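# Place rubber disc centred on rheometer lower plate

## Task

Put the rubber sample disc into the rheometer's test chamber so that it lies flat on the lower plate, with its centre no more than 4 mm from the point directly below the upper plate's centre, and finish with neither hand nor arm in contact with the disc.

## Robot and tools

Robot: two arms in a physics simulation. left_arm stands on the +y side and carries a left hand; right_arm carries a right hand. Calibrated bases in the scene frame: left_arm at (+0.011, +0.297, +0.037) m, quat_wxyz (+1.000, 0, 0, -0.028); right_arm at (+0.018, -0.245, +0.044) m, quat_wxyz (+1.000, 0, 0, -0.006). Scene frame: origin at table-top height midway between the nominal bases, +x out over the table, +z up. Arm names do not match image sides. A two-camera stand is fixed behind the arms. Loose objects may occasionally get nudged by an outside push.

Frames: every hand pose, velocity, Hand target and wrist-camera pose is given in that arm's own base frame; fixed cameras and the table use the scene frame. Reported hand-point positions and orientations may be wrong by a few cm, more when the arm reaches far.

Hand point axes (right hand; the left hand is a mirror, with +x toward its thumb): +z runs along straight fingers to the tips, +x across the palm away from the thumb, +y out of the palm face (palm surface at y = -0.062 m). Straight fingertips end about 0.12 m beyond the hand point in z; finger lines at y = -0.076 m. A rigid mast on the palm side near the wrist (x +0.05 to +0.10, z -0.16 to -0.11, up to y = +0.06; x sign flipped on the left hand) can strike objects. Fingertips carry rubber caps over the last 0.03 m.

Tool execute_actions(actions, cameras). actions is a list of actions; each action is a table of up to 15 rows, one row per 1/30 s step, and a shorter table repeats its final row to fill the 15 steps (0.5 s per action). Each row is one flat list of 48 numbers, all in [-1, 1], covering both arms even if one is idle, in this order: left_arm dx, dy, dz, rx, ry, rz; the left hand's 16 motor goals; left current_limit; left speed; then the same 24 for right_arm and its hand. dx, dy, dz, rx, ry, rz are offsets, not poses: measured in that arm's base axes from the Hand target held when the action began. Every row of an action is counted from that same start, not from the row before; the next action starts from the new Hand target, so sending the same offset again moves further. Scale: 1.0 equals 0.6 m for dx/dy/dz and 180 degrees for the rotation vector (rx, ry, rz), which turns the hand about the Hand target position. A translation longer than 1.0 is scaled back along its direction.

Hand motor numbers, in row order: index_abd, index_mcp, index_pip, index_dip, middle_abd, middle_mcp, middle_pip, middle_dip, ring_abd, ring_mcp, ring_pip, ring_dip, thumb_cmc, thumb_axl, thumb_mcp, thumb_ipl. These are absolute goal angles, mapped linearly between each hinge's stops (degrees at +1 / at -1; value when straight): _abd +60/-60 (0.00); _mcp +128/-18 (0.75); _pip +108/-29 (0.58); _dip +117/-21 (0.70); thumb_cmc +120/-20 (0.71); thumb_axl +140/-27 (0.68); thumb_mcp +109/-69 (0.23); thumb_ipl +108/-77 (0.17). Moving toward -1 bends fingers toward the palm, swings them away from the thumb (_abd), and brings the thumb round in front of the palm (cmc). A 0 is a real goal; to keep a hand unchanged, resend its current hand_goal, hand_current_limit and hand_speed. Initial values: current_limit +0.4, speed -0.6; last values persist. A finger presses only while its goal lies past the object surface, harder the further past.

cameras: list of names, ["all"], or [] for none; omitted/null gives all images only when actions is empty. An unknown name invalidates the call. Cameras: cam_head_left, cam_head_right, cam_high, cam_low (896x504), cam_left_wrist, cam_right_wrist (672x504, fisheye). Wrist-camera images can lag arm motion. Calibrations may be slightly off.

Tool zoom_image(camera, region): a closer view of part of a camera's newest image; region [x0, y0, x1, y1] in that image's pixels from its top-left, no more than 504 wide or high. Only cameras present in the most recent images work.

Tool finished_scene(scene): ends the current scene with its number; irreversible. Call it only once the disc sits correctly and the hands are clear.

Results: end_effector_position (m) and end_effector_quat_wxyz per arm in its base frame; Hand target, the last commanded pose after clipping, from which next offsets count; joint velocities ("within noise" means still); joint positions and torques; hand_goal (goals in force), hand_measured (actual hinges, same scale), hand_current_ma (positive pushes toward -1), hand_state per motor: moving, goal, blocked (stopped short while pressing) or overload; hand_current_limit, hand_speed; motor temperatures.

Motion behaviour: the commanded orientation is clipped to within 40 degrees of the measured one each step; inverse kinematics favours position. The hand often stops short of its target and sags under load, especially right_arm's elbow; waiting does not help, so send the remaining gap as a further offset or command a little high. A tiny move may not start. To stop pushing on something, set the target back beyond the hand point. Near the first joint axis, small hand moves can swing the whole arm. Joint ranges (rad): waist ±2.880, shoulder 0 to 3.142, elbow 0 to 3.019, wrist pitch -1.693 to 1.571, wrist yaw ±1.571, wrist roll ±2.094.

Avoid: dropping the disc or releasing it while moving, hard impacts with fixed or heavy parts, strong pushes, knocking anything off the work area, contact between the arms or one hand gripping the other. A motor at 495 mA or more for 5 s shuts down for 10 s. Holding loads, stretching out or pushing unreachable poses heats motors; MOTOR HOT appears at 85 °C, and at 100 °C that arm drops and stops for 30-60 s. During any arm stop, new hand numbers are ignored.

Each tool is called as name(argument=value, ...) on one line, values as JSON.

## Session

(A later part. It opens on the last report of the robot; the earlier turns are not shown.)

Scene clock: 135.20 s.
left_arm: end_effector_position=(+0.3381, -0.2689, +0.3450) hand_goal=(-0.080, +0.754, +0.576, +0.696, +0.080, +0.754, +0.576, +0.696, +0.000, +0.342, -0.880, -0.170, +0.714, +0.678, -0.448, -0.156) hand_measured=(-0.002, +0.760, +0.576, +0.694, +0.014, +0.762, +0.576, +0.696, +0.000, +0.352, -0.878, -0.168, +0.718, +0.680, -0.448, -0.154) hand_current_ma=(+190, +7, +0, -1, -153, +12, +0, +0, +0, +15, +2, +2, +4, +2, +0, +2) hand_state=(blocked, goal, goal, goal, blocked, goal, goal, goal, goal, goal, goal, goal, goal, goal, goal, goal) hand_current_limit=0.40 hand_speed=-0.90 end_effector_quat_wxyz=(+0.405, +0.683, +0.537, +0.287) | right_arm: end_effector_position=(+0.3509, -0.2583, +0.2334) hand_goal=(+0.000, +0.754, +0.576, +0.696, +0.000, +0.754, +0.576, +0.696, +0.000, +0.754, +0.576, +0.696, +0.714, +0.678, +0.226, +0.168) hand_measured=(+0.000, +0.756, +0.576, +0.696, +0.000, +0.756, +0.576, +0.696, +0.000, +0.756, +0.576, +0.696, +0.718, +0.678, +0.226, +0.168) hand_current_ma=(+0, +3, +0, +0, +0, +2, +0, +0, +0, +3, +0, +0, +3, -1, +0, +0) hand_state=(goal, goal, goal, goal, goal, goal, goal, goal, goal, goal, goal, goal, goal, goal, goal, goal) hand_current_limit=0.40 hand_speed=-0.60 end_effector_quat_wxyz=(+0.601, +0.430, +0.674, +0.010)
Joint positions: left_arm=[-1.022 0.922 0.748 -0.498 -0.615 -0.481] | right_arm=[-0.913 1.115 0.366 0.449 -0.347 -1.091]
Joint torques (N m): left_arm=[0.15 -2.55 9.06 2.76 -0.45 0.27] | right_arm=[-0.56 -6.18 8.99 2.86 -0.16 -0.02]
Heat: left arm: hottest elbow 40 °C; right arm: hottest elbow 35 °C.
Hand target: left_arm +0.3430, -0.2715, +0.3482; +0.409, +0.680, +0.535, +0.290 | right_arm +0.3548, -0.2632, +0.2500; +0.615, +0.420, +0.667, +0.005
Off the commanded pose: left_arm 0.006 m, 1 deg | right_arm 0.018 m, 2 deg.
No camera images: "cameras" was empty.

execute_actions(actions=[[[0.003,0.0015,0.0,0,0,0, -0.08,0.754,0.576,0.696, 0.08,0.754,0.576,0.696, 0,0.342,-0.88,-0.17, 0.714,0.678,-0.449,-0.157, 0.4,-0.9, 0,0,0,0,0,0, 0,0.754,0.576,0.696,0,0.754,0.576,0.696,0,0.754,0.576,0.696,0.714,0.678,0.226,0.168,0.4,-0.6]]], cameras=["cam_head_left","cam_head_right","cam_low","cam_left_wrist"])

zoom_image(camera="cam_head_left", region=[409, 204, 459, 254])

zoom_image(camera="cam_low", region=[525, 195, 565, 227])

zoom_image(camera="cam_left_wrist", region=[290, 0, 430, 105])

Scene clock: 140.63 s.
left_arm: end_effector_position=(+0.3397, -0.2683, +0.3452) hand_goal=(-0.080, +0.754, +0.576, +0.696, +0.080, +0.754, +0.576, +0.696, +0.000, +0.342, -0.880, -0.170, +0.714, +0.678, -0.448, -0.156) hand_measured=(-0.002, +0.760, +0.576, +0.694, +0.014, +0.762, +0.576, +0.696, +0.000, +0.352, -0.878, -0.168, +0.718, +0.680, -0.448, -0.154) hand_current_ma=(+190, +7, +0, -1, -153, +12, +0, +0, +0, +15, +2, +2, +4, +2, +0, +2) hand_state=(blocked, goal, goal, goal, blocked, goal, goal, goal, goal, goal, goal, goal, goal, goal, goal, goal) hand_current_limit=0.40 hand_speed=-0.90 end_effector_quat_wxyz=(+0.405, +0.683, +0.537, +0.286) | right_arm: end_effector_position=(+0.3509, -0.2583, +0.2334) hand_goal=(+0.000, +0.754, +0.576, +0.696, +0.000, +0.754, +0.576, +0.696, +0.000, +0.754, +0.576, +0.696, +0.714, +0.678, +0.226, +0.168) hand_measured=(+0.000, +0.756, +0.576, +0.696, +0.000, +0.756, +0.576, +0.696, +0.000, +0.756, +0.576, +0.696, +0.718, +0.678, +0.226, +0.168) hand_current_ma=(+0, +3, +0, +0, +0, +2, +0, +0, +0, +3, +0, +0, +3, -1, +0, +0) hand_state=(goal, goal, goal, goal, goal, goal, goal, goal, goal, goal, goal, goal, goal, goal, goal, goal) hand_current_limit=0.40 hand_speed=-0.60 end_effector_quat_wxyz=(+0.601, +0.430, +0.674, +0.010)
Joint positions: left_arm=[-1.016 0.922 0.748 -0.494 -0.609 -0.476] | right_arm=[-0.913 1.115 0.366 0.449 -0.347 -1.091]
Joint torques (N m): left_arm=[0.15 -2.55 9.05 2.77 -0.44 0.27] | right_arm=[-0.44 -6.18 8.96 2.86 -0.16 -0.03]
Heat: left arm: hottest elbow 40 °C; right arm: hottest elbow 35 °C.
Hand target: left_arm +0.3449, -0.2706, +0.3482; +0.409, +0.680, +0.535, +0.290 | right_arm +0.3548, -0.2632, +0.2500; +0.615, +0.420, +0.667, +0.005
Off the commanded pose: left_arm 0.006 m, 1 deg | right_arm 0.018 m, 2 deg.
camera_calibration:
cam_left_wrist: T_world_to_cam=[[-0.506829, -0.687259, -0.520384, 0.136609], [-0.797681, 0.602775, -0.0191672, 0.37611], [0.326847, 0.405386, -0.853717, 0.411606], [0, 0, 0, 1]] pos_world=[0.234722, -0.299683, 0.429693]
Images, in order (width x height): cam_head_left 896x504, cam_head_right 896x504, cam_low 896x504, cam_left_wrist 672x504.

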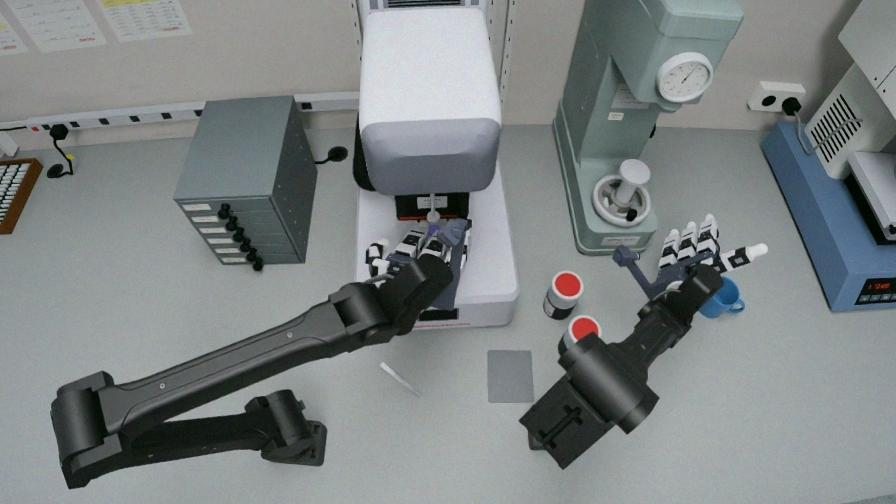

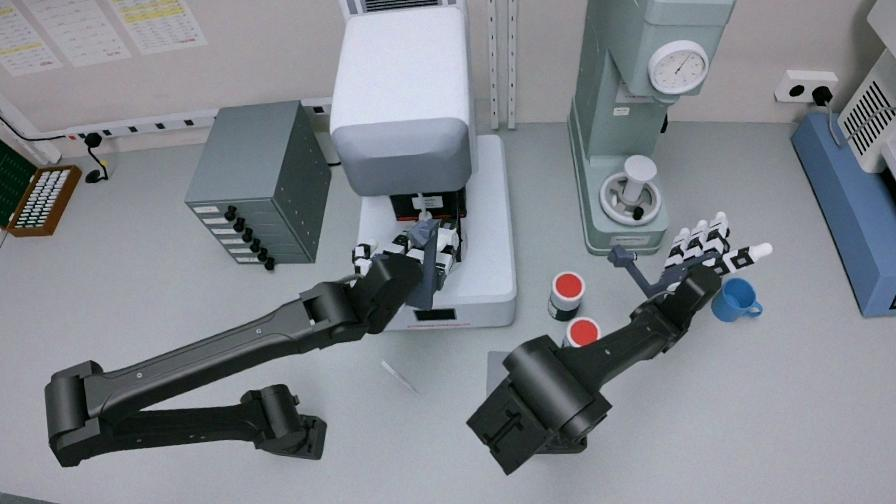

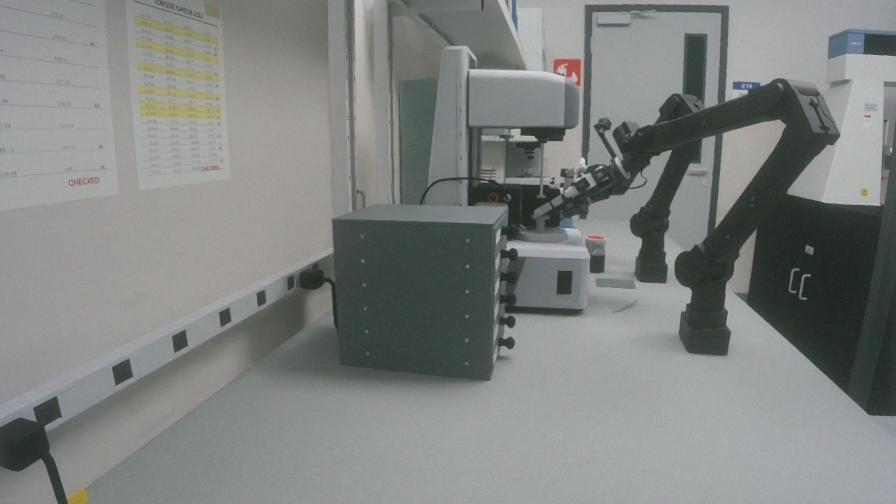

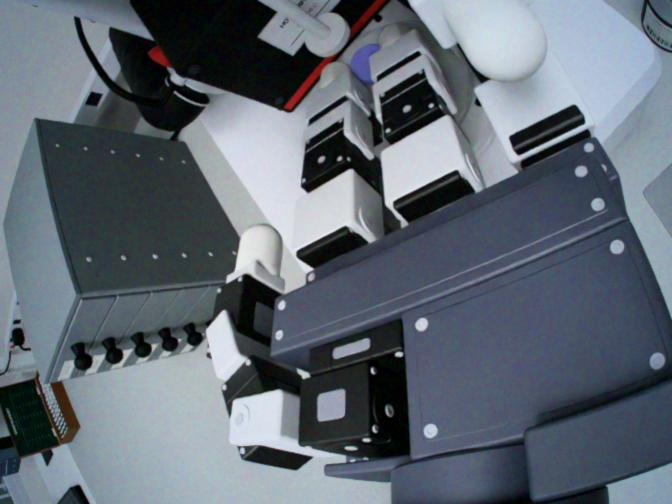

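Scaled by 10.080 from the camera's 896x504 image, which has a finer 1280x720 frame.

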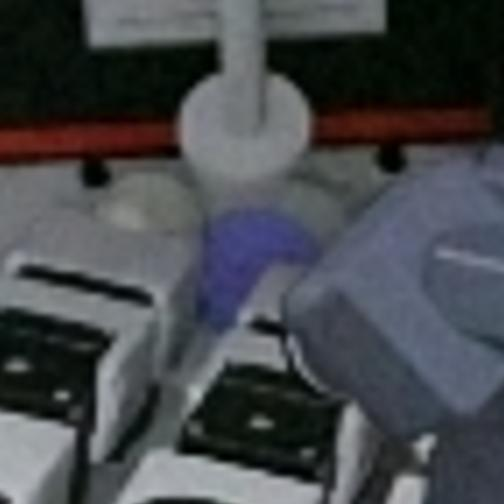

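Scaled by 12.600 from the camera's 896x504 image, which has a finer 1280x720 frame.

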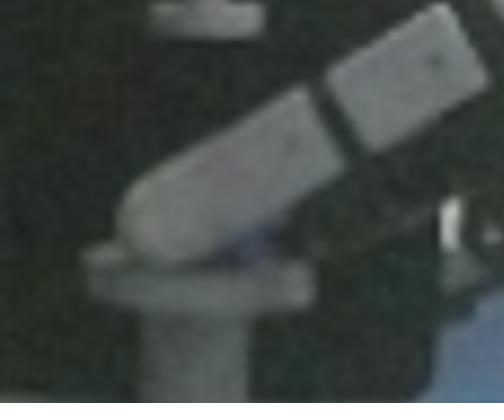

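Scaled by 3.600 from the camera's 672x504 image, which has a finer 960x720 frame.

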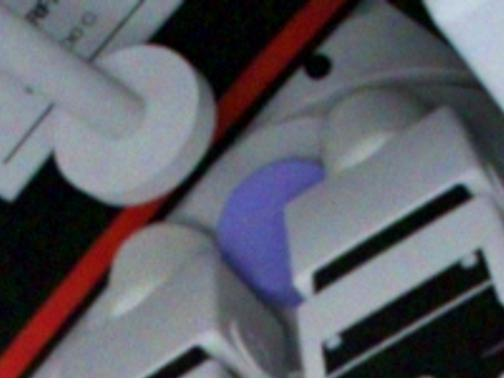

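zoom_image(camera="cam_head_right", region=[405, 204, 455, 254])

zoom_image(camera="cam_head_left", region=[420, 216, 450, 246])

Scaled by 10.080 from the camera's 896x504 image, which has a finer 1280x720 frame.

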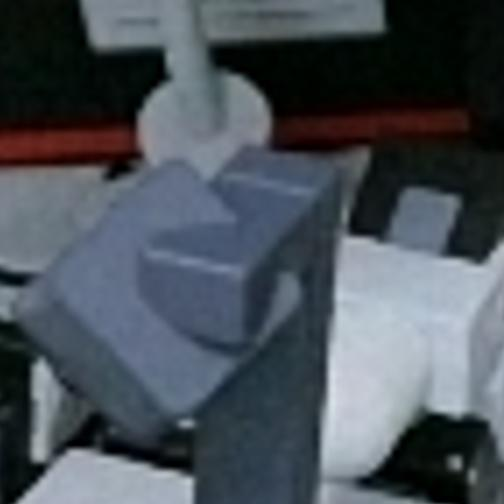

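Scaled by 16.800 from the camera's 896x504 image, which has a finer 1280x720 frame.

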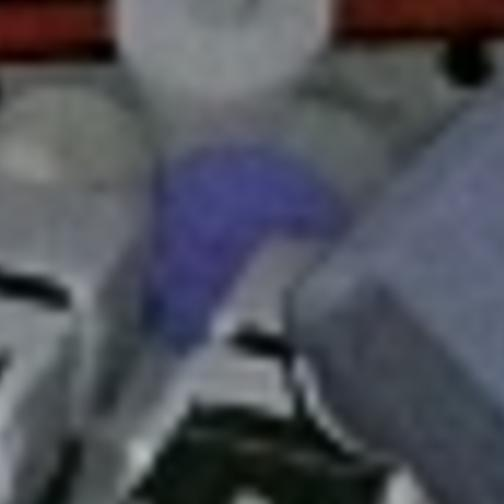

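execute_actions(actions=[[[0.0015,0.004,-0.004,0,0,0, -0.08,0.754,0.576,0.696, 0.08,0.754,0.576,0.696, 0,0.342,-0.88,-0.17, 0.714,0.678,-0.449,-0.157, 0.4,-0.9, 0,0,0,0,0,0, 0,0.754,0.576,0.696,0,0.754,0.576,0.696,0,0.754,0.576,0.696,0.714,0.678,0.226,0.168,0.4,-0.6]]], cameras=["cam_head_left","cam_low"])

zoom_image(camera="cam_head_left", region=[420, 216, 450, 246])

zoom_image(camera="cam_low", region=[525, 195, 565, 227])

Scene clock: 148.03 s.
left_arm: end_effector_position=(+0.3418, -0.2675, +0.3461) hand_goal=(-0.080, +0.754, +0.576, +0.696, +0.080, +0.754, +0.576, +0.696, +0.000, +0.342, -0.880, -0.170, +0.714, +0.678, -0.448, -0.156) hand_measured=(-0.002, +0.760, +0.576, +0.694, +0.014, +0.762, +0.576, +0.696, +0.000, +0.352, -0.878, -0.168, +0.718, +0.680, -0.448, -0.154) hand_current_ma=(+190, +7, +0, -1, -153, +12, +0, +0, +0, +15, +2, +2, +4, +2, +0, +2) hand_state=(blocked, goal, goal, goal, blocked, goal, goal, goal, goal, goal, goal, goal, goal, goal, goal, goal) hand_current_limit=0.40 hand_speed=-0.90 end_effector_quat_wxyz=(+0.407, +0.681, +0.537, +0.286) | right_arm: end_effector_position=(+0.3509, -0.2583, +0.2334) hand_goal=(+0.000, +0.754, +0.576, +0.696, +0.000, +0.754, +0.576, +0.696, +0.000, +0.754, +0.576, +0.696, +0.714, +0.678, +0.226, +0.168) hand_measured=(+0.000, +0.756, +0.576, +0.696, +0.000, +0.756, +0.576, +0.696, +0.000, +0.756, +0.576, +0.696, +0.718, +0.678, +0.226, +0.168) hand_current_ma=(+0, +3, +0, +0, +0, +2, +0, +0, +0, +3, +0, +0, +3, -1, +0, +0) hand_state=(goal, goal, goal, goal, goal, goal, goal, goal, goal, goal, goal, goal, goal, goal, goal, goal) hand_current_limit=0.40 hand_speed=-0.60 end_effector_quat_wxyz=(+0.601, +0.430, +0.674, +0.010)
Joint positions: left_arm=[-1.008 0.922 0.748 -0.487 -0.603 -0.471] | right_arm=[-0.913 1.115 0.366 0.449 -0.347 -1.091]
Joint torques (N m): left_arm=[0.21 -2.84 8.44 2.8 -0.45 0.28] | right_arm=[-0.56 -6.18 8.96 2.88 -0.16 -0.03]
Heat: left arm: hottest elbow 39 °C; right arm: hottest elbow 35 °C.
Hand target: left_arm +0.3457, -0.2682, +0.3458; +0.409, +0.680, +0.535, +0.290 | right_arm +0.3548, -0.2632, +0.2500; +0.615, +0.420, +0.667, +0.005
Off the commanded pose: left_arm 0.004 m, 1 deg | right_arm 0.018 m, 2 deg.
Images, in order (width x height): cam_head_left 896x504, cam_low 896x504.

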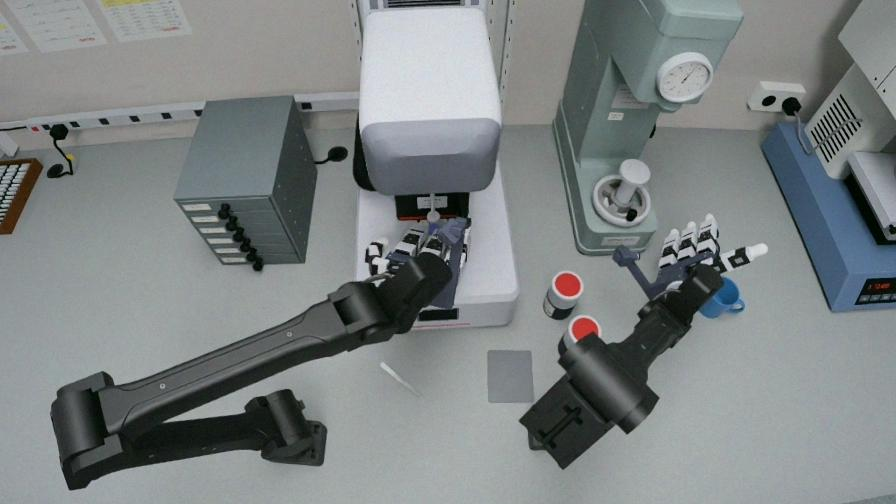

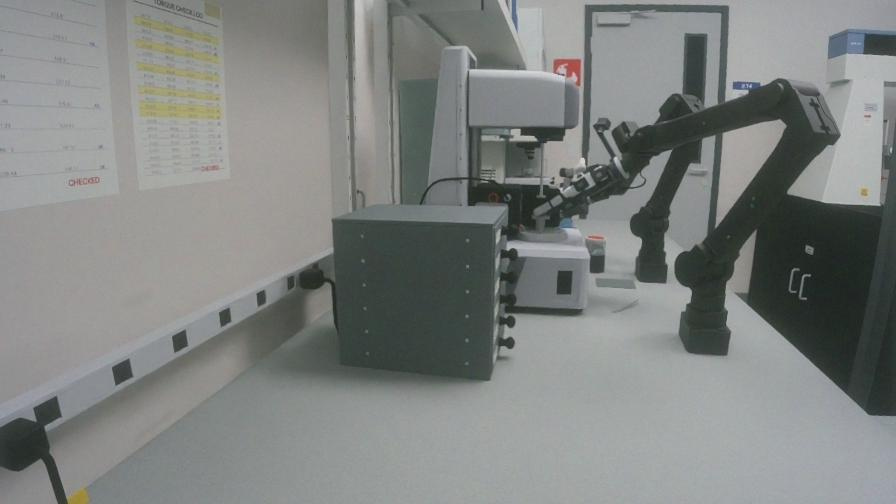

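Scaled by 16.800 from the camera's 896x504 image, which has a finer 1280x720 frame.

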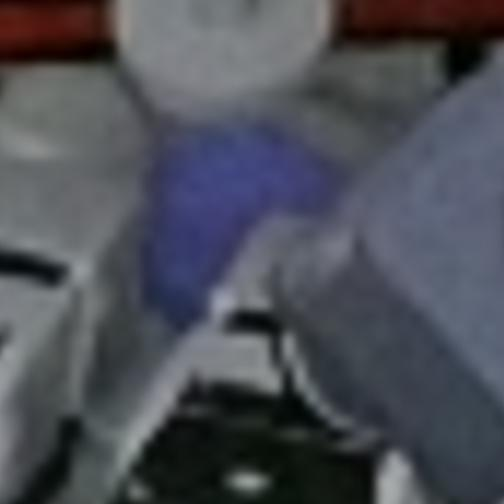

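Scaled by 12.600 from the camera's 896x504 image, which has a finer 1280x720 frame.

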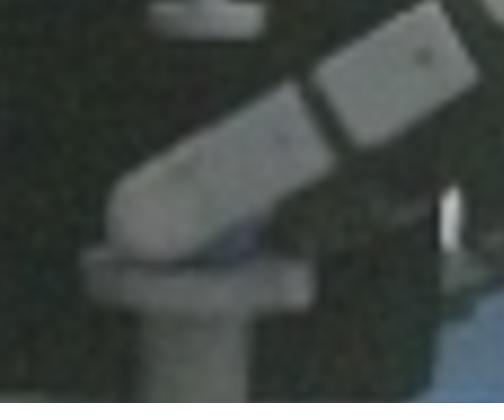

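execute_actions(actions=[[[-0.001,0.003,-0.007,0,0,0, -0.08,0.754,0.576,0.696, 0.08,0.754,0.576,0.696, 0,0.342,-0.88,-0.17, 0.714,0.678,-0.449,-0.157, 0.4,-0.9, 0,0,0,0,0,0, 0,0.754,0.576,0.696,0,0.754,0.576,0.696,0,0.754,0.576,0.696,0.714,0.678,0.226,0.168,0.4,-0.6]]], cameras=["cam_head_left","cam_low"])

zoom_image(camera="cam_head_left", region=[420, 216, 450, 246])

zoom_image(camera="cam_low", region=[525, 195, 565, 227])

Scene clock: 152.13 s.
left_arm: end_effector_position=(+0.3419, -0.2674, +0.3448) hand_goal=(-0.080, +0.754, +0.576, +0.696, +0.080, +0.754, +0.576, +0.696, +0.000, +0.342, -0.880, -0.170, +0.714, +0.678, -0.448, -0.156) hand_measured=(-0.004, +0.758, +0.576, +0.694, +0.014, +0.762, +0.576, +0.696, +0.000, +0.352, -0.878, -0.168, +0.718, +0.680, -0.448, -0.154) hand_current_ma=(+188, +4, +0, -1, -153, +12, +0, +0, +0, +15, +2, +2, +4, +2, +0, +2) hand_state=(blocked, goal, goal, goal, blocked, goal, goal, goal, goal, goal, goal, goal, goal, goal, goal, goal) hand_current_limit=0.40 hand_speed=-0.90 end_effector_quat_wxyz=(+0.409, +0.681, +0.537, +0.286) | right_arm: end_effector_position=(+0.3509, -0.2583, +0.2334) hand_goal=(+0.000, +0.754, +0.576, +0.696, +0.000, +0.754, +0.576, +0.696, +0.000, +0.754, +0.576, +0.696, +0.714, +0.678, +0.226, +0.168) hand_measured=(+0.000, +0.756, +0.576, +0.696, +0.000, +0.756, +0.576, +0.696, +0.000, +0.756, +0.576, +0.696, +0.718, +0.678, +0.226, +0.168) hand_current_ma=(+0, +3, +0, +0, +0, +2, +0, +0, +0, +3, +0, +0, +3, -1, +0, +0) hand_state=(goal, goal, goal, goal, goal, goal, goal, goal, goal, goal, goal, goal, goal, goal, goal, goal) hand_current_limit=0.40 hand_speed=-0.60 end_effector_quat_wxyz=(+0.601, +0.430, +0.674, +0.010)
Joint positions: left_arm=[-1.007 0.922 0.742 -0.476 -0.602 -0.469] | right_arm=[-0.913 1.115 0.366 0.449 -0.347 -1.091]
Joint torques (N m): left_arm=[0.21 -3.14 7.91 2.78 -0.44 0.28] | right_arm=[-0.5 -6.12 8.96 2.92 -0.16 -0.03]
Heat: left arm: hottest elbow 39 °C; right arm: hottest elbow 35 °C.
Hand target: left_arm +0.3451, -0.2664, +0.3416; +0.409, +0.680, +0.535, +0.290 | right_arm +0.3548, -0.2632, +0.2500; +0.615, +0.420, +0.667, +0.005
Off the commanded pose: left_arm 0.005 m, 1 deg | right_arm 0.018 m, 2 deg.
Images, in order (width x height): cam_head_left 896x504, cam_low 896x504.

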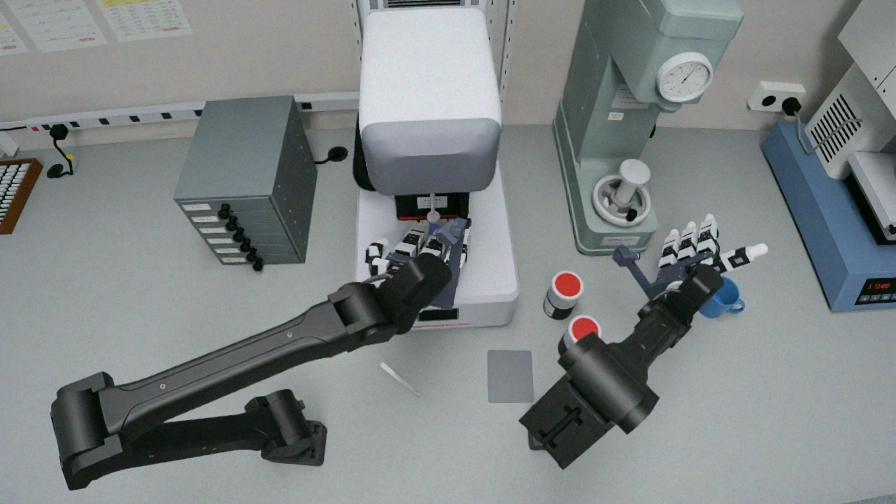

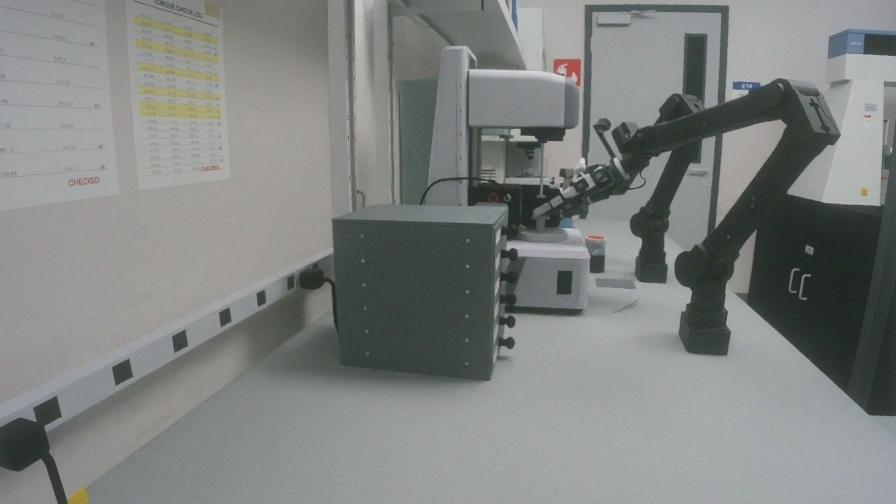

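Scaled by 16.800 from the camera's 896x504 image, which has a finer 1280x720 frame.

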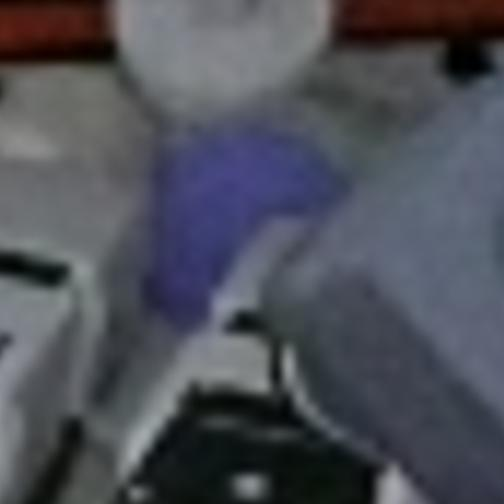

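Scaled by 12.600 from the camera's 896x504 image, which has a finer 1280x720 frame.

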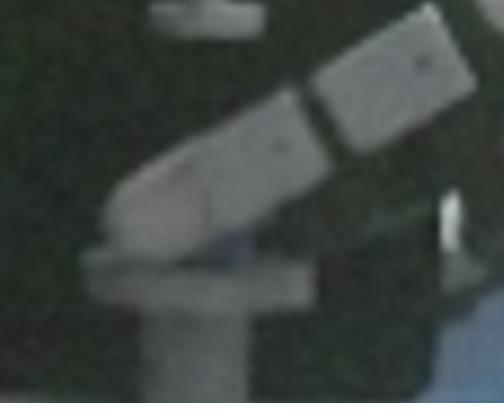

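execute_actions(actions=[[[0,0,-0.005,0,0,0, -0.08,0.754,0.576,0.696, 0.08,0.754,0.576,0.696, 0,0.342,-0.88,-0.17, 0.714,0.678,-0.449,-0.157, 0.4,-0.9, 0,0,0,0,0,0, 0,0.754,0.576,0.696,0,0.754,0.576,0.696,0,0.754,0.576,0.696,0.714,0.678,0.226,0.168,0.4,-0.6]]], cameras=[])

Scene clock: 155.30 s.
left_arm: end_effector_position=(+0.3420, -0.2673, +0.3438) hand_goal=(-0.080, +0.754, +0.576, +0.696, +0.080, +0.754, +0.576, +0.696, +0.000, +0.342, -0.880, -0.170, +0.714, +0.678, -0.448, -0.156) hand_measured=(-0.004, +0.756, +0.576, +0.694, +0.014, +0.762, +0.576, +0.696, +0.000, +0.352, -0.878, -0.168, +0.718, +0.680, -0.448, -0.154) hand_current_ma=(+188, +2, +0, -1, -153, +12, +0, +0, +0, +15, +2, +2, +4, +2, +0, +2) hand_state=(blocked, goal, goal, goal, blocked, goal, goal, goal, goal, goal, goal, goal, goal, goal, goal, goal) hand_current_limit=0.40 hand_speed=-0.90 end_effector_quat_wxyz=(+0.411, +0.679, +0.537, +0.286) | right_arm: end_effector_position=(+0.3509, -0.2583, +0.2334) hand_goal=(+0.000, +0.754, +0.576, +0.696, +0.000, +0.754, +0.576, +0.696, +0.000, +0.754, +0.576, +0.696, +0.714, +0.678, +0.226, +0.168) hand_measured=(+0.000, +0.756, +0.576, +0.696, +0.000, +0.756, +0.576, +0.696, +0.000, +0.756, +0.576, +0.696, +0.718, +0.678, +0.226, +0.168) hand_current_ma=(+0, +3, +0, +0, +0, +2, +0, +0, +0, +3, +0, +0, +3, -1, +0, +0) hand_state=(goal, goal, goal, goal, goal, goal, goal, goal, goal, goal, goal, goal, goal, goal, goal, goal) hand_current_limit=0.40 hand_speed=-0.60 end_effector_quat_wxyz=(+0.601, +0.430, +0.674, +0.010)
Joint positions: left_arm=[-1.007 0.922 0.737 -0.466 -0.602 -0.468] | right_arm=[-0.913 1.115 0.366 0.449 -0.347 -1.091]
Joint torques (N m): left_arm=[0.15 -2.96 7.76 2.71 -0.42 0.26] | right_arm=[-0.5 -6.12 8.96 2.89 -0.15 -0.03]
Heat: left arm: hottest elbow 39 °C; right arm: hottest elbow 35 °C.
Hand target: left_arm +0.3452, -0.2663, +0.3385; +0.408, +0.680, +0.535, +0.290 | right_arm +0.3548, -0.2632, +0.2500; +0.615, +0.420, +0.667, +0.005
Off the commanded pose: left_arm 0.006 m, 1 deg | right_arm 0.018 m, 2 deg.
No camera images: "cameras" was empty.

execute_actions(actions=[[[0,0,-0.005,0,0,0, -0.08,0.754,0.576,0.696, 0.08,0.754,0.576,0.696, 0,0.342,-0.88,-0.17, 0.714,0.678,-0.449,-0.157, 0.4,-0.9, 0,0,0,0,0,0, 0,0.754,0.576,0.696,0,0.754,0.576,0.696,0,0.754,0.576,0.696,0.714,0.678,0.226,0.168,0.4,-0.6]]], cameras=["cam_head_left","cam_low"])

zoom_image(camera="cam_head_left", region=[420, 216, 450, 246])

zoom_image(camera="cam_low", region=[525, 195, 565, 227])

Scene clock: 159.17 s.
left_arm: end_effector_position=(+0.3420, -0.2671, +0.3433) hand_goal=(-0.080, +0.754, +0.576, +0.696, +0.080, +0.754, +0.576, +0.696, +0.000, +0.342, -0.880, -0.170, +0.714, +0.678, -0.448, -0.156) hand_measured=(-0.004, +0.754, +0.576, +0.694, +0.014, +0.762, +0.576, +0.696, +0.000, +0.352, -0.878, -0.168, +0.718, +0.680, -0.448, -0.154) hand_current_ma=(+188, +0, +0, -1, -153, +12, +0, +0, +0, +15, +2, +2, +4, +2, +0, +2) hand_state=(blocked, goal, goal, goal, blocked, goal, goal, goal, goal, goal, goal, goal, goal, goal, goal, goal) hand_current_limit=0.40 hand_speed=-0.90 end_effector_quat_wxyz=(+0.413, +0.678, +0.537, +0.286) | right_arm: end_effector_position=(+0.3509, -0.2583, +0.2334) hand_goal=(+0.000, +0.754, +0.576, +0.696, +0.000, +0.754, +0.576, +0.696, +0.000, +0.754, +0.576, +0.696, +0.714, +0.678, +0.226, +0.168) hand_measured=(+0.000, +0.756, +0.576, +0.696, +0.000, +0.756, +0.576, +0.696, +0.000, +0.756, +0.576, +0.696, +0.718, +0.678, +0.226, +0.168) hand_current_ma=(+0, +3, +0, +0, +0, +2, +0, +0, +0, +3, +0, +0, +3, -1, +0, +0) hand_state=(goal, goal, goal, goal, goal, goal, goal, goal, goal, goal, goal, goal, goal, goal, goal, goal) hand_current_limit=0.40 hand_speed=-0.60 end_effector_quat_wxyz=(+0.601, +0.430, +0.674, +0.010)
Joint positions: left_arm=[-1.007 0.922 0.732 -0.455 -0.603 -0.468] | right_arm=[-0.913 1.115 0.366 0.449 -0.347 -1.091]
Joint torques (N m): left_arm=[0.15 -2.78 7.58 2.66 -0.36 0.26] | right_arm=[-0.56 -6.12 8.99 2.86 -0.16 -0.02]
Heat: left arm: hottest elbow 39 °C; right arm: hottest elbow 35 °C.
Hand target: left_arm +0.3451, -0.2664, +0.3355; +0.409, +0.680, +0.535, +0.290 | right_arm +0.3548, -0.2632, +0.2500; +0.615, +0.420, +0.667, +0.005
Off the commanded pose: left_arm 0.008 m, 1 deg | right_arm 0.018 m, 2 deg.
Images, in order (width x height): cam_head_left 896x504, cam_low 896x504.

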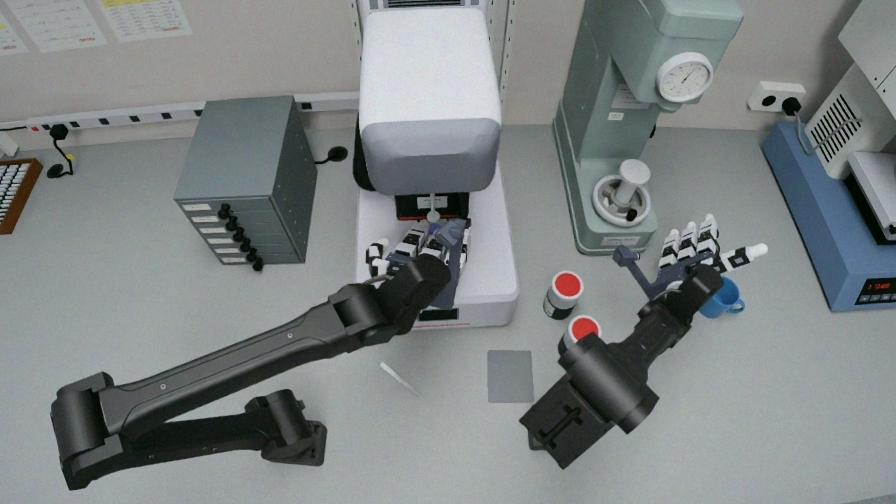

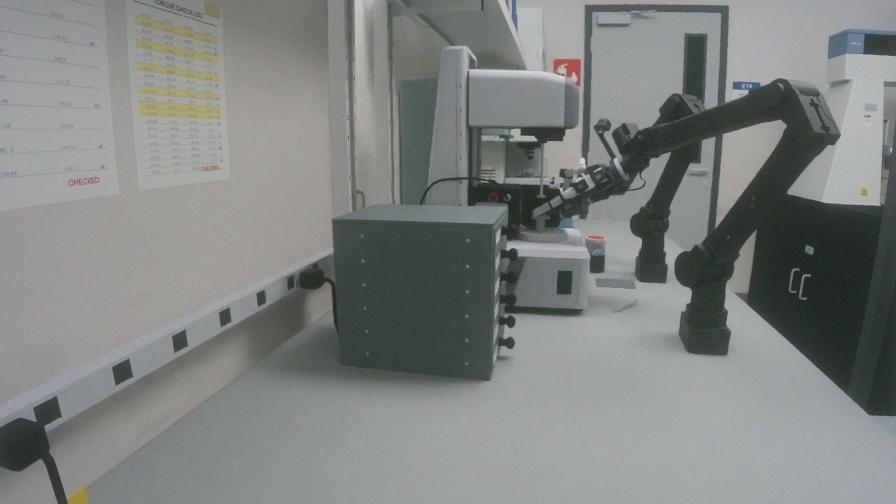

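Scaled by 16.800 from the camera's 896x504 image, which has a finer 1280x720 frame.

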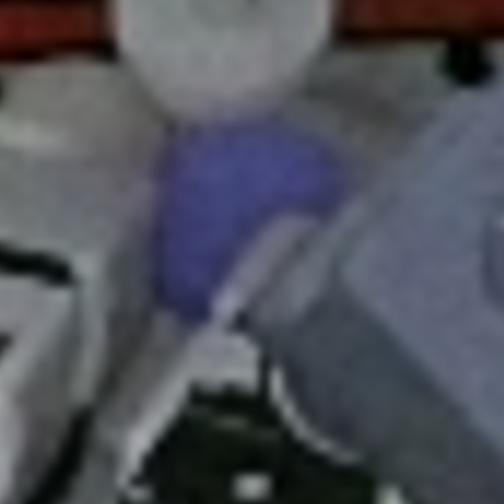

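Scaled by 12.600 from the camera's 896x504 image, which has a finer 1280x720 frame.

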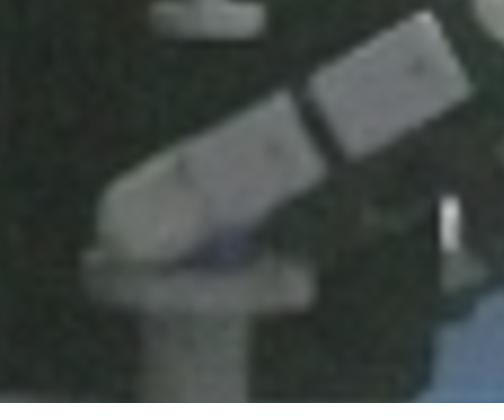

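execute_actions(actions=[[[-0.006,0.005,0.002,0,0,0, -0.08,0.754,0.576,0.696, 0.08,0.754,0.576,0.696, 0,0.342,-0.88,-0.17, 0.714,0.678,-0.449,-0.157, 0.4,-0.9, 0,0,0,0,0,0, 0,0.754,0.576,0.696,0,0.754,0.576,0.696,0,0.754,0.576,0.696,0.714,0.678,0.226,0.168,0.4,-0.6]]], cameras=["cam_head_left","cam_low"])

zoom_image(camera="cam_head_left", region=[420, 216, 450, 246])

zoom_image(camera="cam_low", region=[525, 195, 565, 227])

Scene clock: 166.10 s.
left_arm: end_effector_position=(+0.3418, -0.2667, +0.3429) hand_goal=(-0.080, +0.754, +0.576, +0.696, +0.080, +0.754, +0.576, +0.696, +0.000, +0.342, -0.880, -0.170, +0.714, +0.678, -0.448, -0.156) hand_measured=(-0.004, +0.752, +0.574, +0.694, +0.014, +0.760, +0.576, +0.696, +0.000, +0.352, -0.878, -0.168, +0.718, +0.680, -0.448, -0.154) hand_current_ma=(+183, -1, -2, -1, -153, +7, +0, +0, +0, +15, +2, +2, +4, +2, +0, +2) hand_state=(blocked, goal, goal, goal, blocked, goal, goal, goal, goal, goal, goal, goal, goal, goal, goal, goal) hand_current_limit=0.40 hand_speed=-0.90 end_effector_quat_wxyz=(+0.413, +0.678, +0.537, +0.286) | right_arm: end_effector_position=(+0.3509, -0.2583, +0.2334) hand_goal=(+0.000, +0.754, +0.576, +0.696, +0.000, +0.754, +0.576, +0.696, +0.000, +0.754, +0.576, +0.696, +0.714, +0.678, +0.226, +0.168) hand_measured=(+0.000, +0.756, +0.576, +0.696, +0.000, +0.756, +0.576, +0.696, +0.000, +0.756, +0.576, +0.696, +0.718, +0.678, +0.226, +0.168) hand_current_ma=(+0, +3, +0, +0, +0, +2, +0, +0, +0, +3, +0, +0, +3, -1, +0, +0) hand_state=(goal, goal, goal, goal, goal, goal, goal, goal, goal, goal, goal, goal, goal, goal, goal, goal) hand_current_limit=0.40 hand_speed=-0.60 end_effector_quat_wxyz=(+0.601, +0.430, +0.674, +0.010)
Joint positions: left_arm=[-1.007 0.921 0.731 -0.455 -0.604 -0.468] | right_arm=[-0.913 1.115 0.366 0.449 -0.347 -1.091]
Joint torques (N m): left_arm=[-0.15 -3.84 7.39 2.13 -0.51 0.23] | right_arm=[-0.56 -6.12 8.99 2.88 -0.16 -0.02]
Heat: left arm: hottest elbow 39 °C; right arm: hottest elbow 35 °C.
Hand target: left_arm +0.3415, -0.2634, +0.3369; +0.409, +0.680, +0.535, +0.290 | right_arm +0.3548, -0.2632, +0.2500; +0.615, +0.420, +0.667, +0.005
Off the commanded pose: left_arm 0.007 m, 1 deg | right_arm 0.018 m, 2 deg.
Images, in order (width x height): cam_head_left 896x504, cam_low 896x504.

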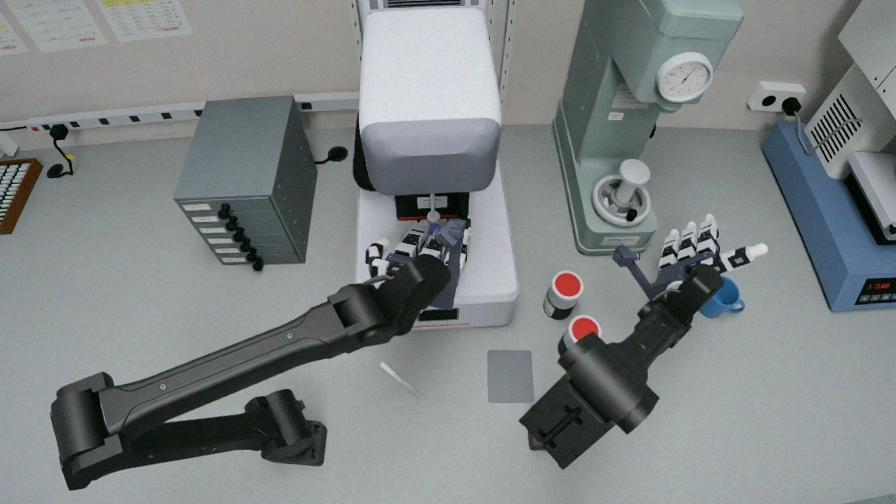

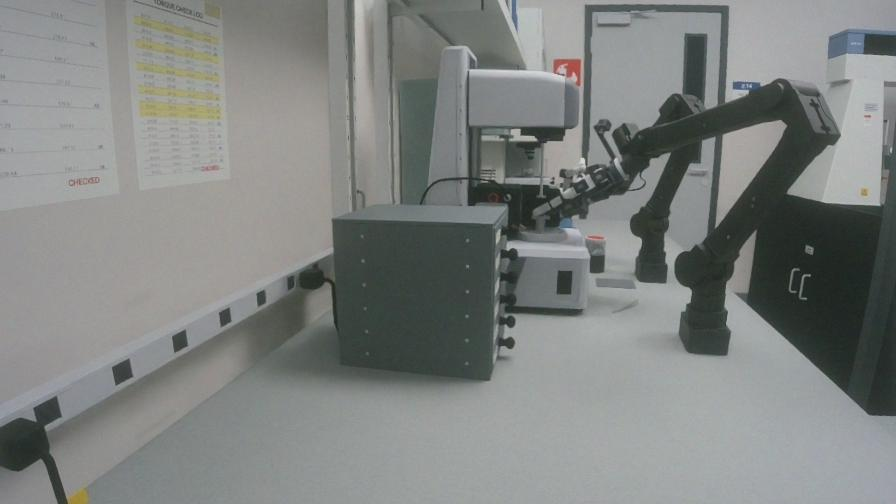

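Scaled by 16.800 from the camera's 896x504 image, which has a finer 1280x720 frame.

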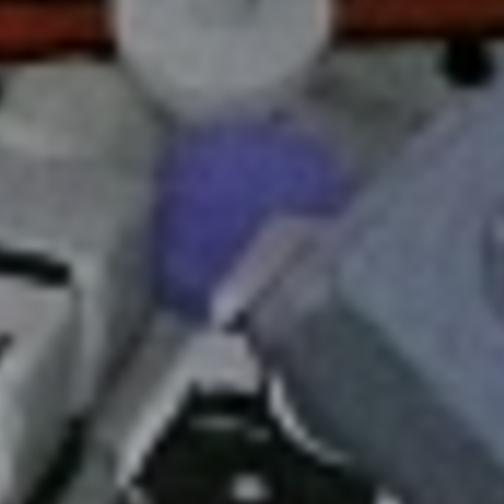

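Scaled by 12.600 from the camera's 896x504 image, which has a finer 1280x720 frame.

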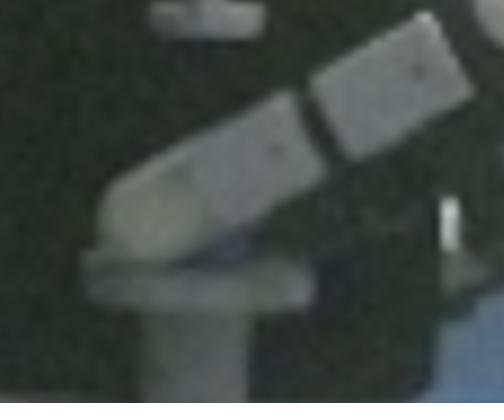

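execute_actions(actions=[[[-0.005,0.003,0.002,0,0,0, -0.08,0.754,0.576,0.696, 0.08,0.754,0.576,0.696, 0,0.342,-0.88,-0.17, 0.714,0.678,-0.449,-0.157, 0.4,-0.9, 0,0,0,0,0,0, 0,0.754,0.576,0.696,0,0.754,0.576,0.696,0,0.754,0.576,0.696,0.714,0.678,0.226,0.168,0.4,-0.6]]], cameras=["cam_head_left","cam_low"])

zoom_image(camera="cam_head_left", region=[420, 216, 450, 246])

zoom_image(camera="cam_low", region=[525, 195, 565, 227])

Scene clock: 173.40 s.
left_arm: end_effector_position=(+0.3409, -0.2650, +0.3425) hand_goal=(-0.080, +0.754, +0.576, +0.696, +0.080, +0.754, +0.576, +0.696, +0.000, +0.342, -0.880, -0.170, +0.714, +0.678, -0.448, -0.156) hand_measured=(-0.004, +0.750, +0.572, +0.694, +0.014, +0.756, +0.576, +0.696, +0.000, +0.352, -0.878, -0.168, +0.718, +0.680, -0.448, -0.154) hand_current_ma=(+182, -4, -4, -1, -153, +3, +0, +0, +0, +15, +2, +2, +4, +2, +0, +2) hand_state=(blocked, goal, goal, goal, blocked, goal, goal, goal, goal, goal, goal, goal, goal, goal, goal, goal) hand_current_limit=0.40 hand_speed=-0.90 end_effector_quat_wxyz=(+0.413, +0.677, +0.537, +0.287) | right_arm: end_effector_position=(+0.3509, -0.2583, +0.2334) hand_goal=(+0.000, +0.754, +0.576, +0.696, +0.000, +0.754, +0.576, +0.696, +0.000, +0.754, +0.576, +0.696, +0.714, +0.678, +0.226, +0.168) hand_measured=(+0.000, +0.756, +0.576, +0.696, +0.000, +0.756, +0.576, +0.696, +0.000, +0.756, +0.576, +0.696, +0.718, +0.678, +0.226, +0.168) hand_current_ma=(+0, +3, +0, +0, +0, +2, +0, +0, +0, +3, +0, +0, +3, -1, +0, +0) hand_state=(goal, goal, goal, goal, goal, goal, goal, goal, goal, goal, goal, goal, goal, goal, goal, goal) hand_current_limit=0.40 hand_speed=-0.60 end_effector_quat_wxyz=(+0.601, +0.430, +0.674, +0.010)
Joint positions: left_arm=[-1.007 0.916 0.726 -0.455 -0.605 -0.468] | right_arm=[-0.913 1.115 0.366 0.449 -0.347 -1.091]
Joint torques (N m): left_arm=[-0.56 -4.19 7.58 1.68 -0.65 0.19] | right_arm=[-0.5 -6.18 8.98 2.86 -0.16 -0.03]
Heat: left arm: hottest elbow 39 °C; right arm: hottest elbow 35 °C.
Hand target: left_arm +0.3386, -0.2616, +0.3380; +0.409, +0.680, +0.535, +0.290 | right_arm +0.3548, -0.2632, +0.2500; +0.615, +0.420, +0.667, +0.005
Off the commanded pose: left_arm 0.006 m, 1 deg | right_arm 0.018 m, 2 deg.
Images, in order (width x height): cam_head_left 896x504, cam_low 896x504.

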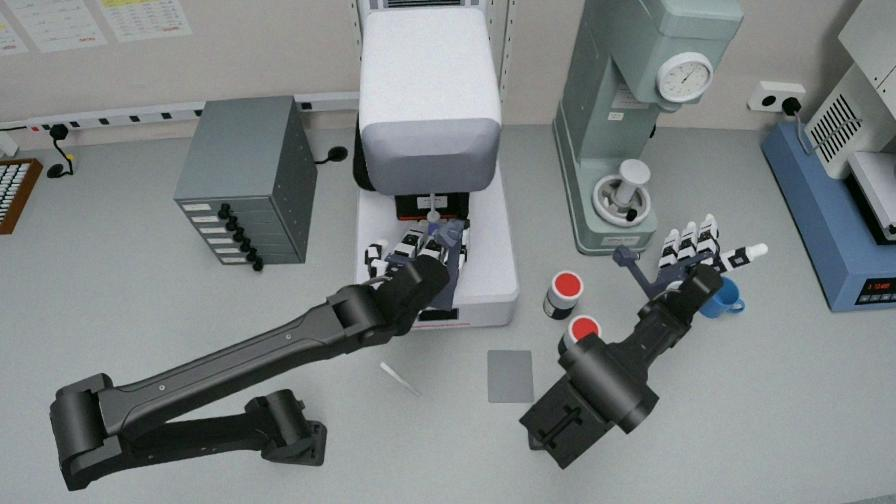

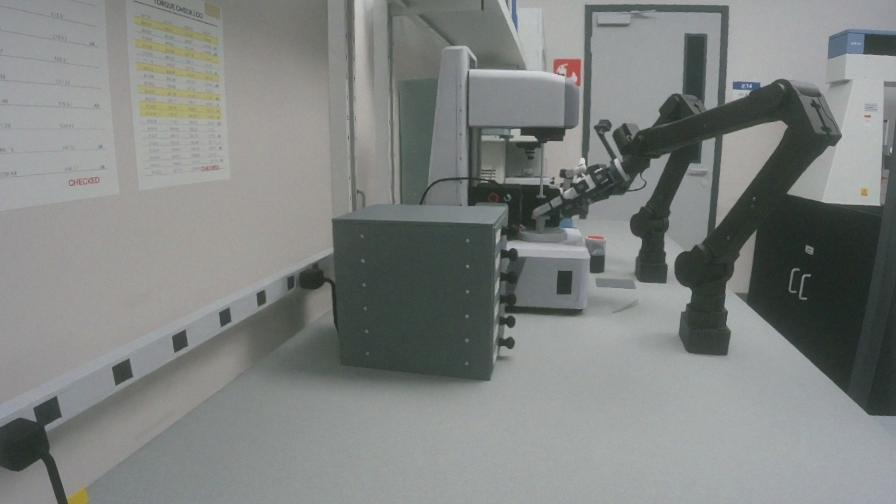

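Scaled by 16.800 from the camera's 896x504 image, which has a finer 1280x720 frame.

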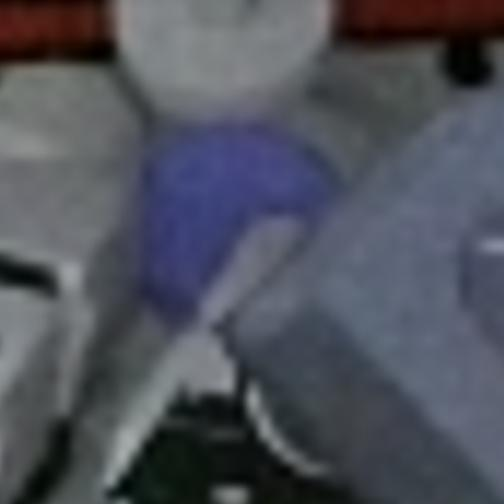

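Scaled by 12.600 from the camera's 896x504 image, which has a finer 1280x720 frame.

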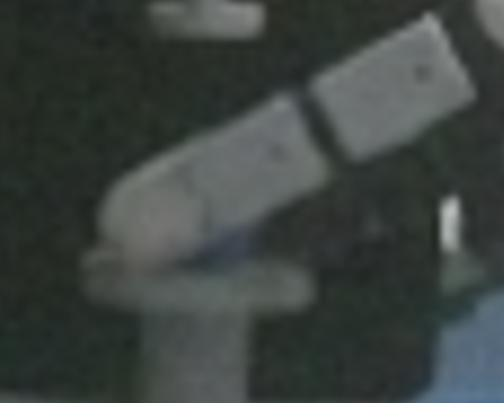

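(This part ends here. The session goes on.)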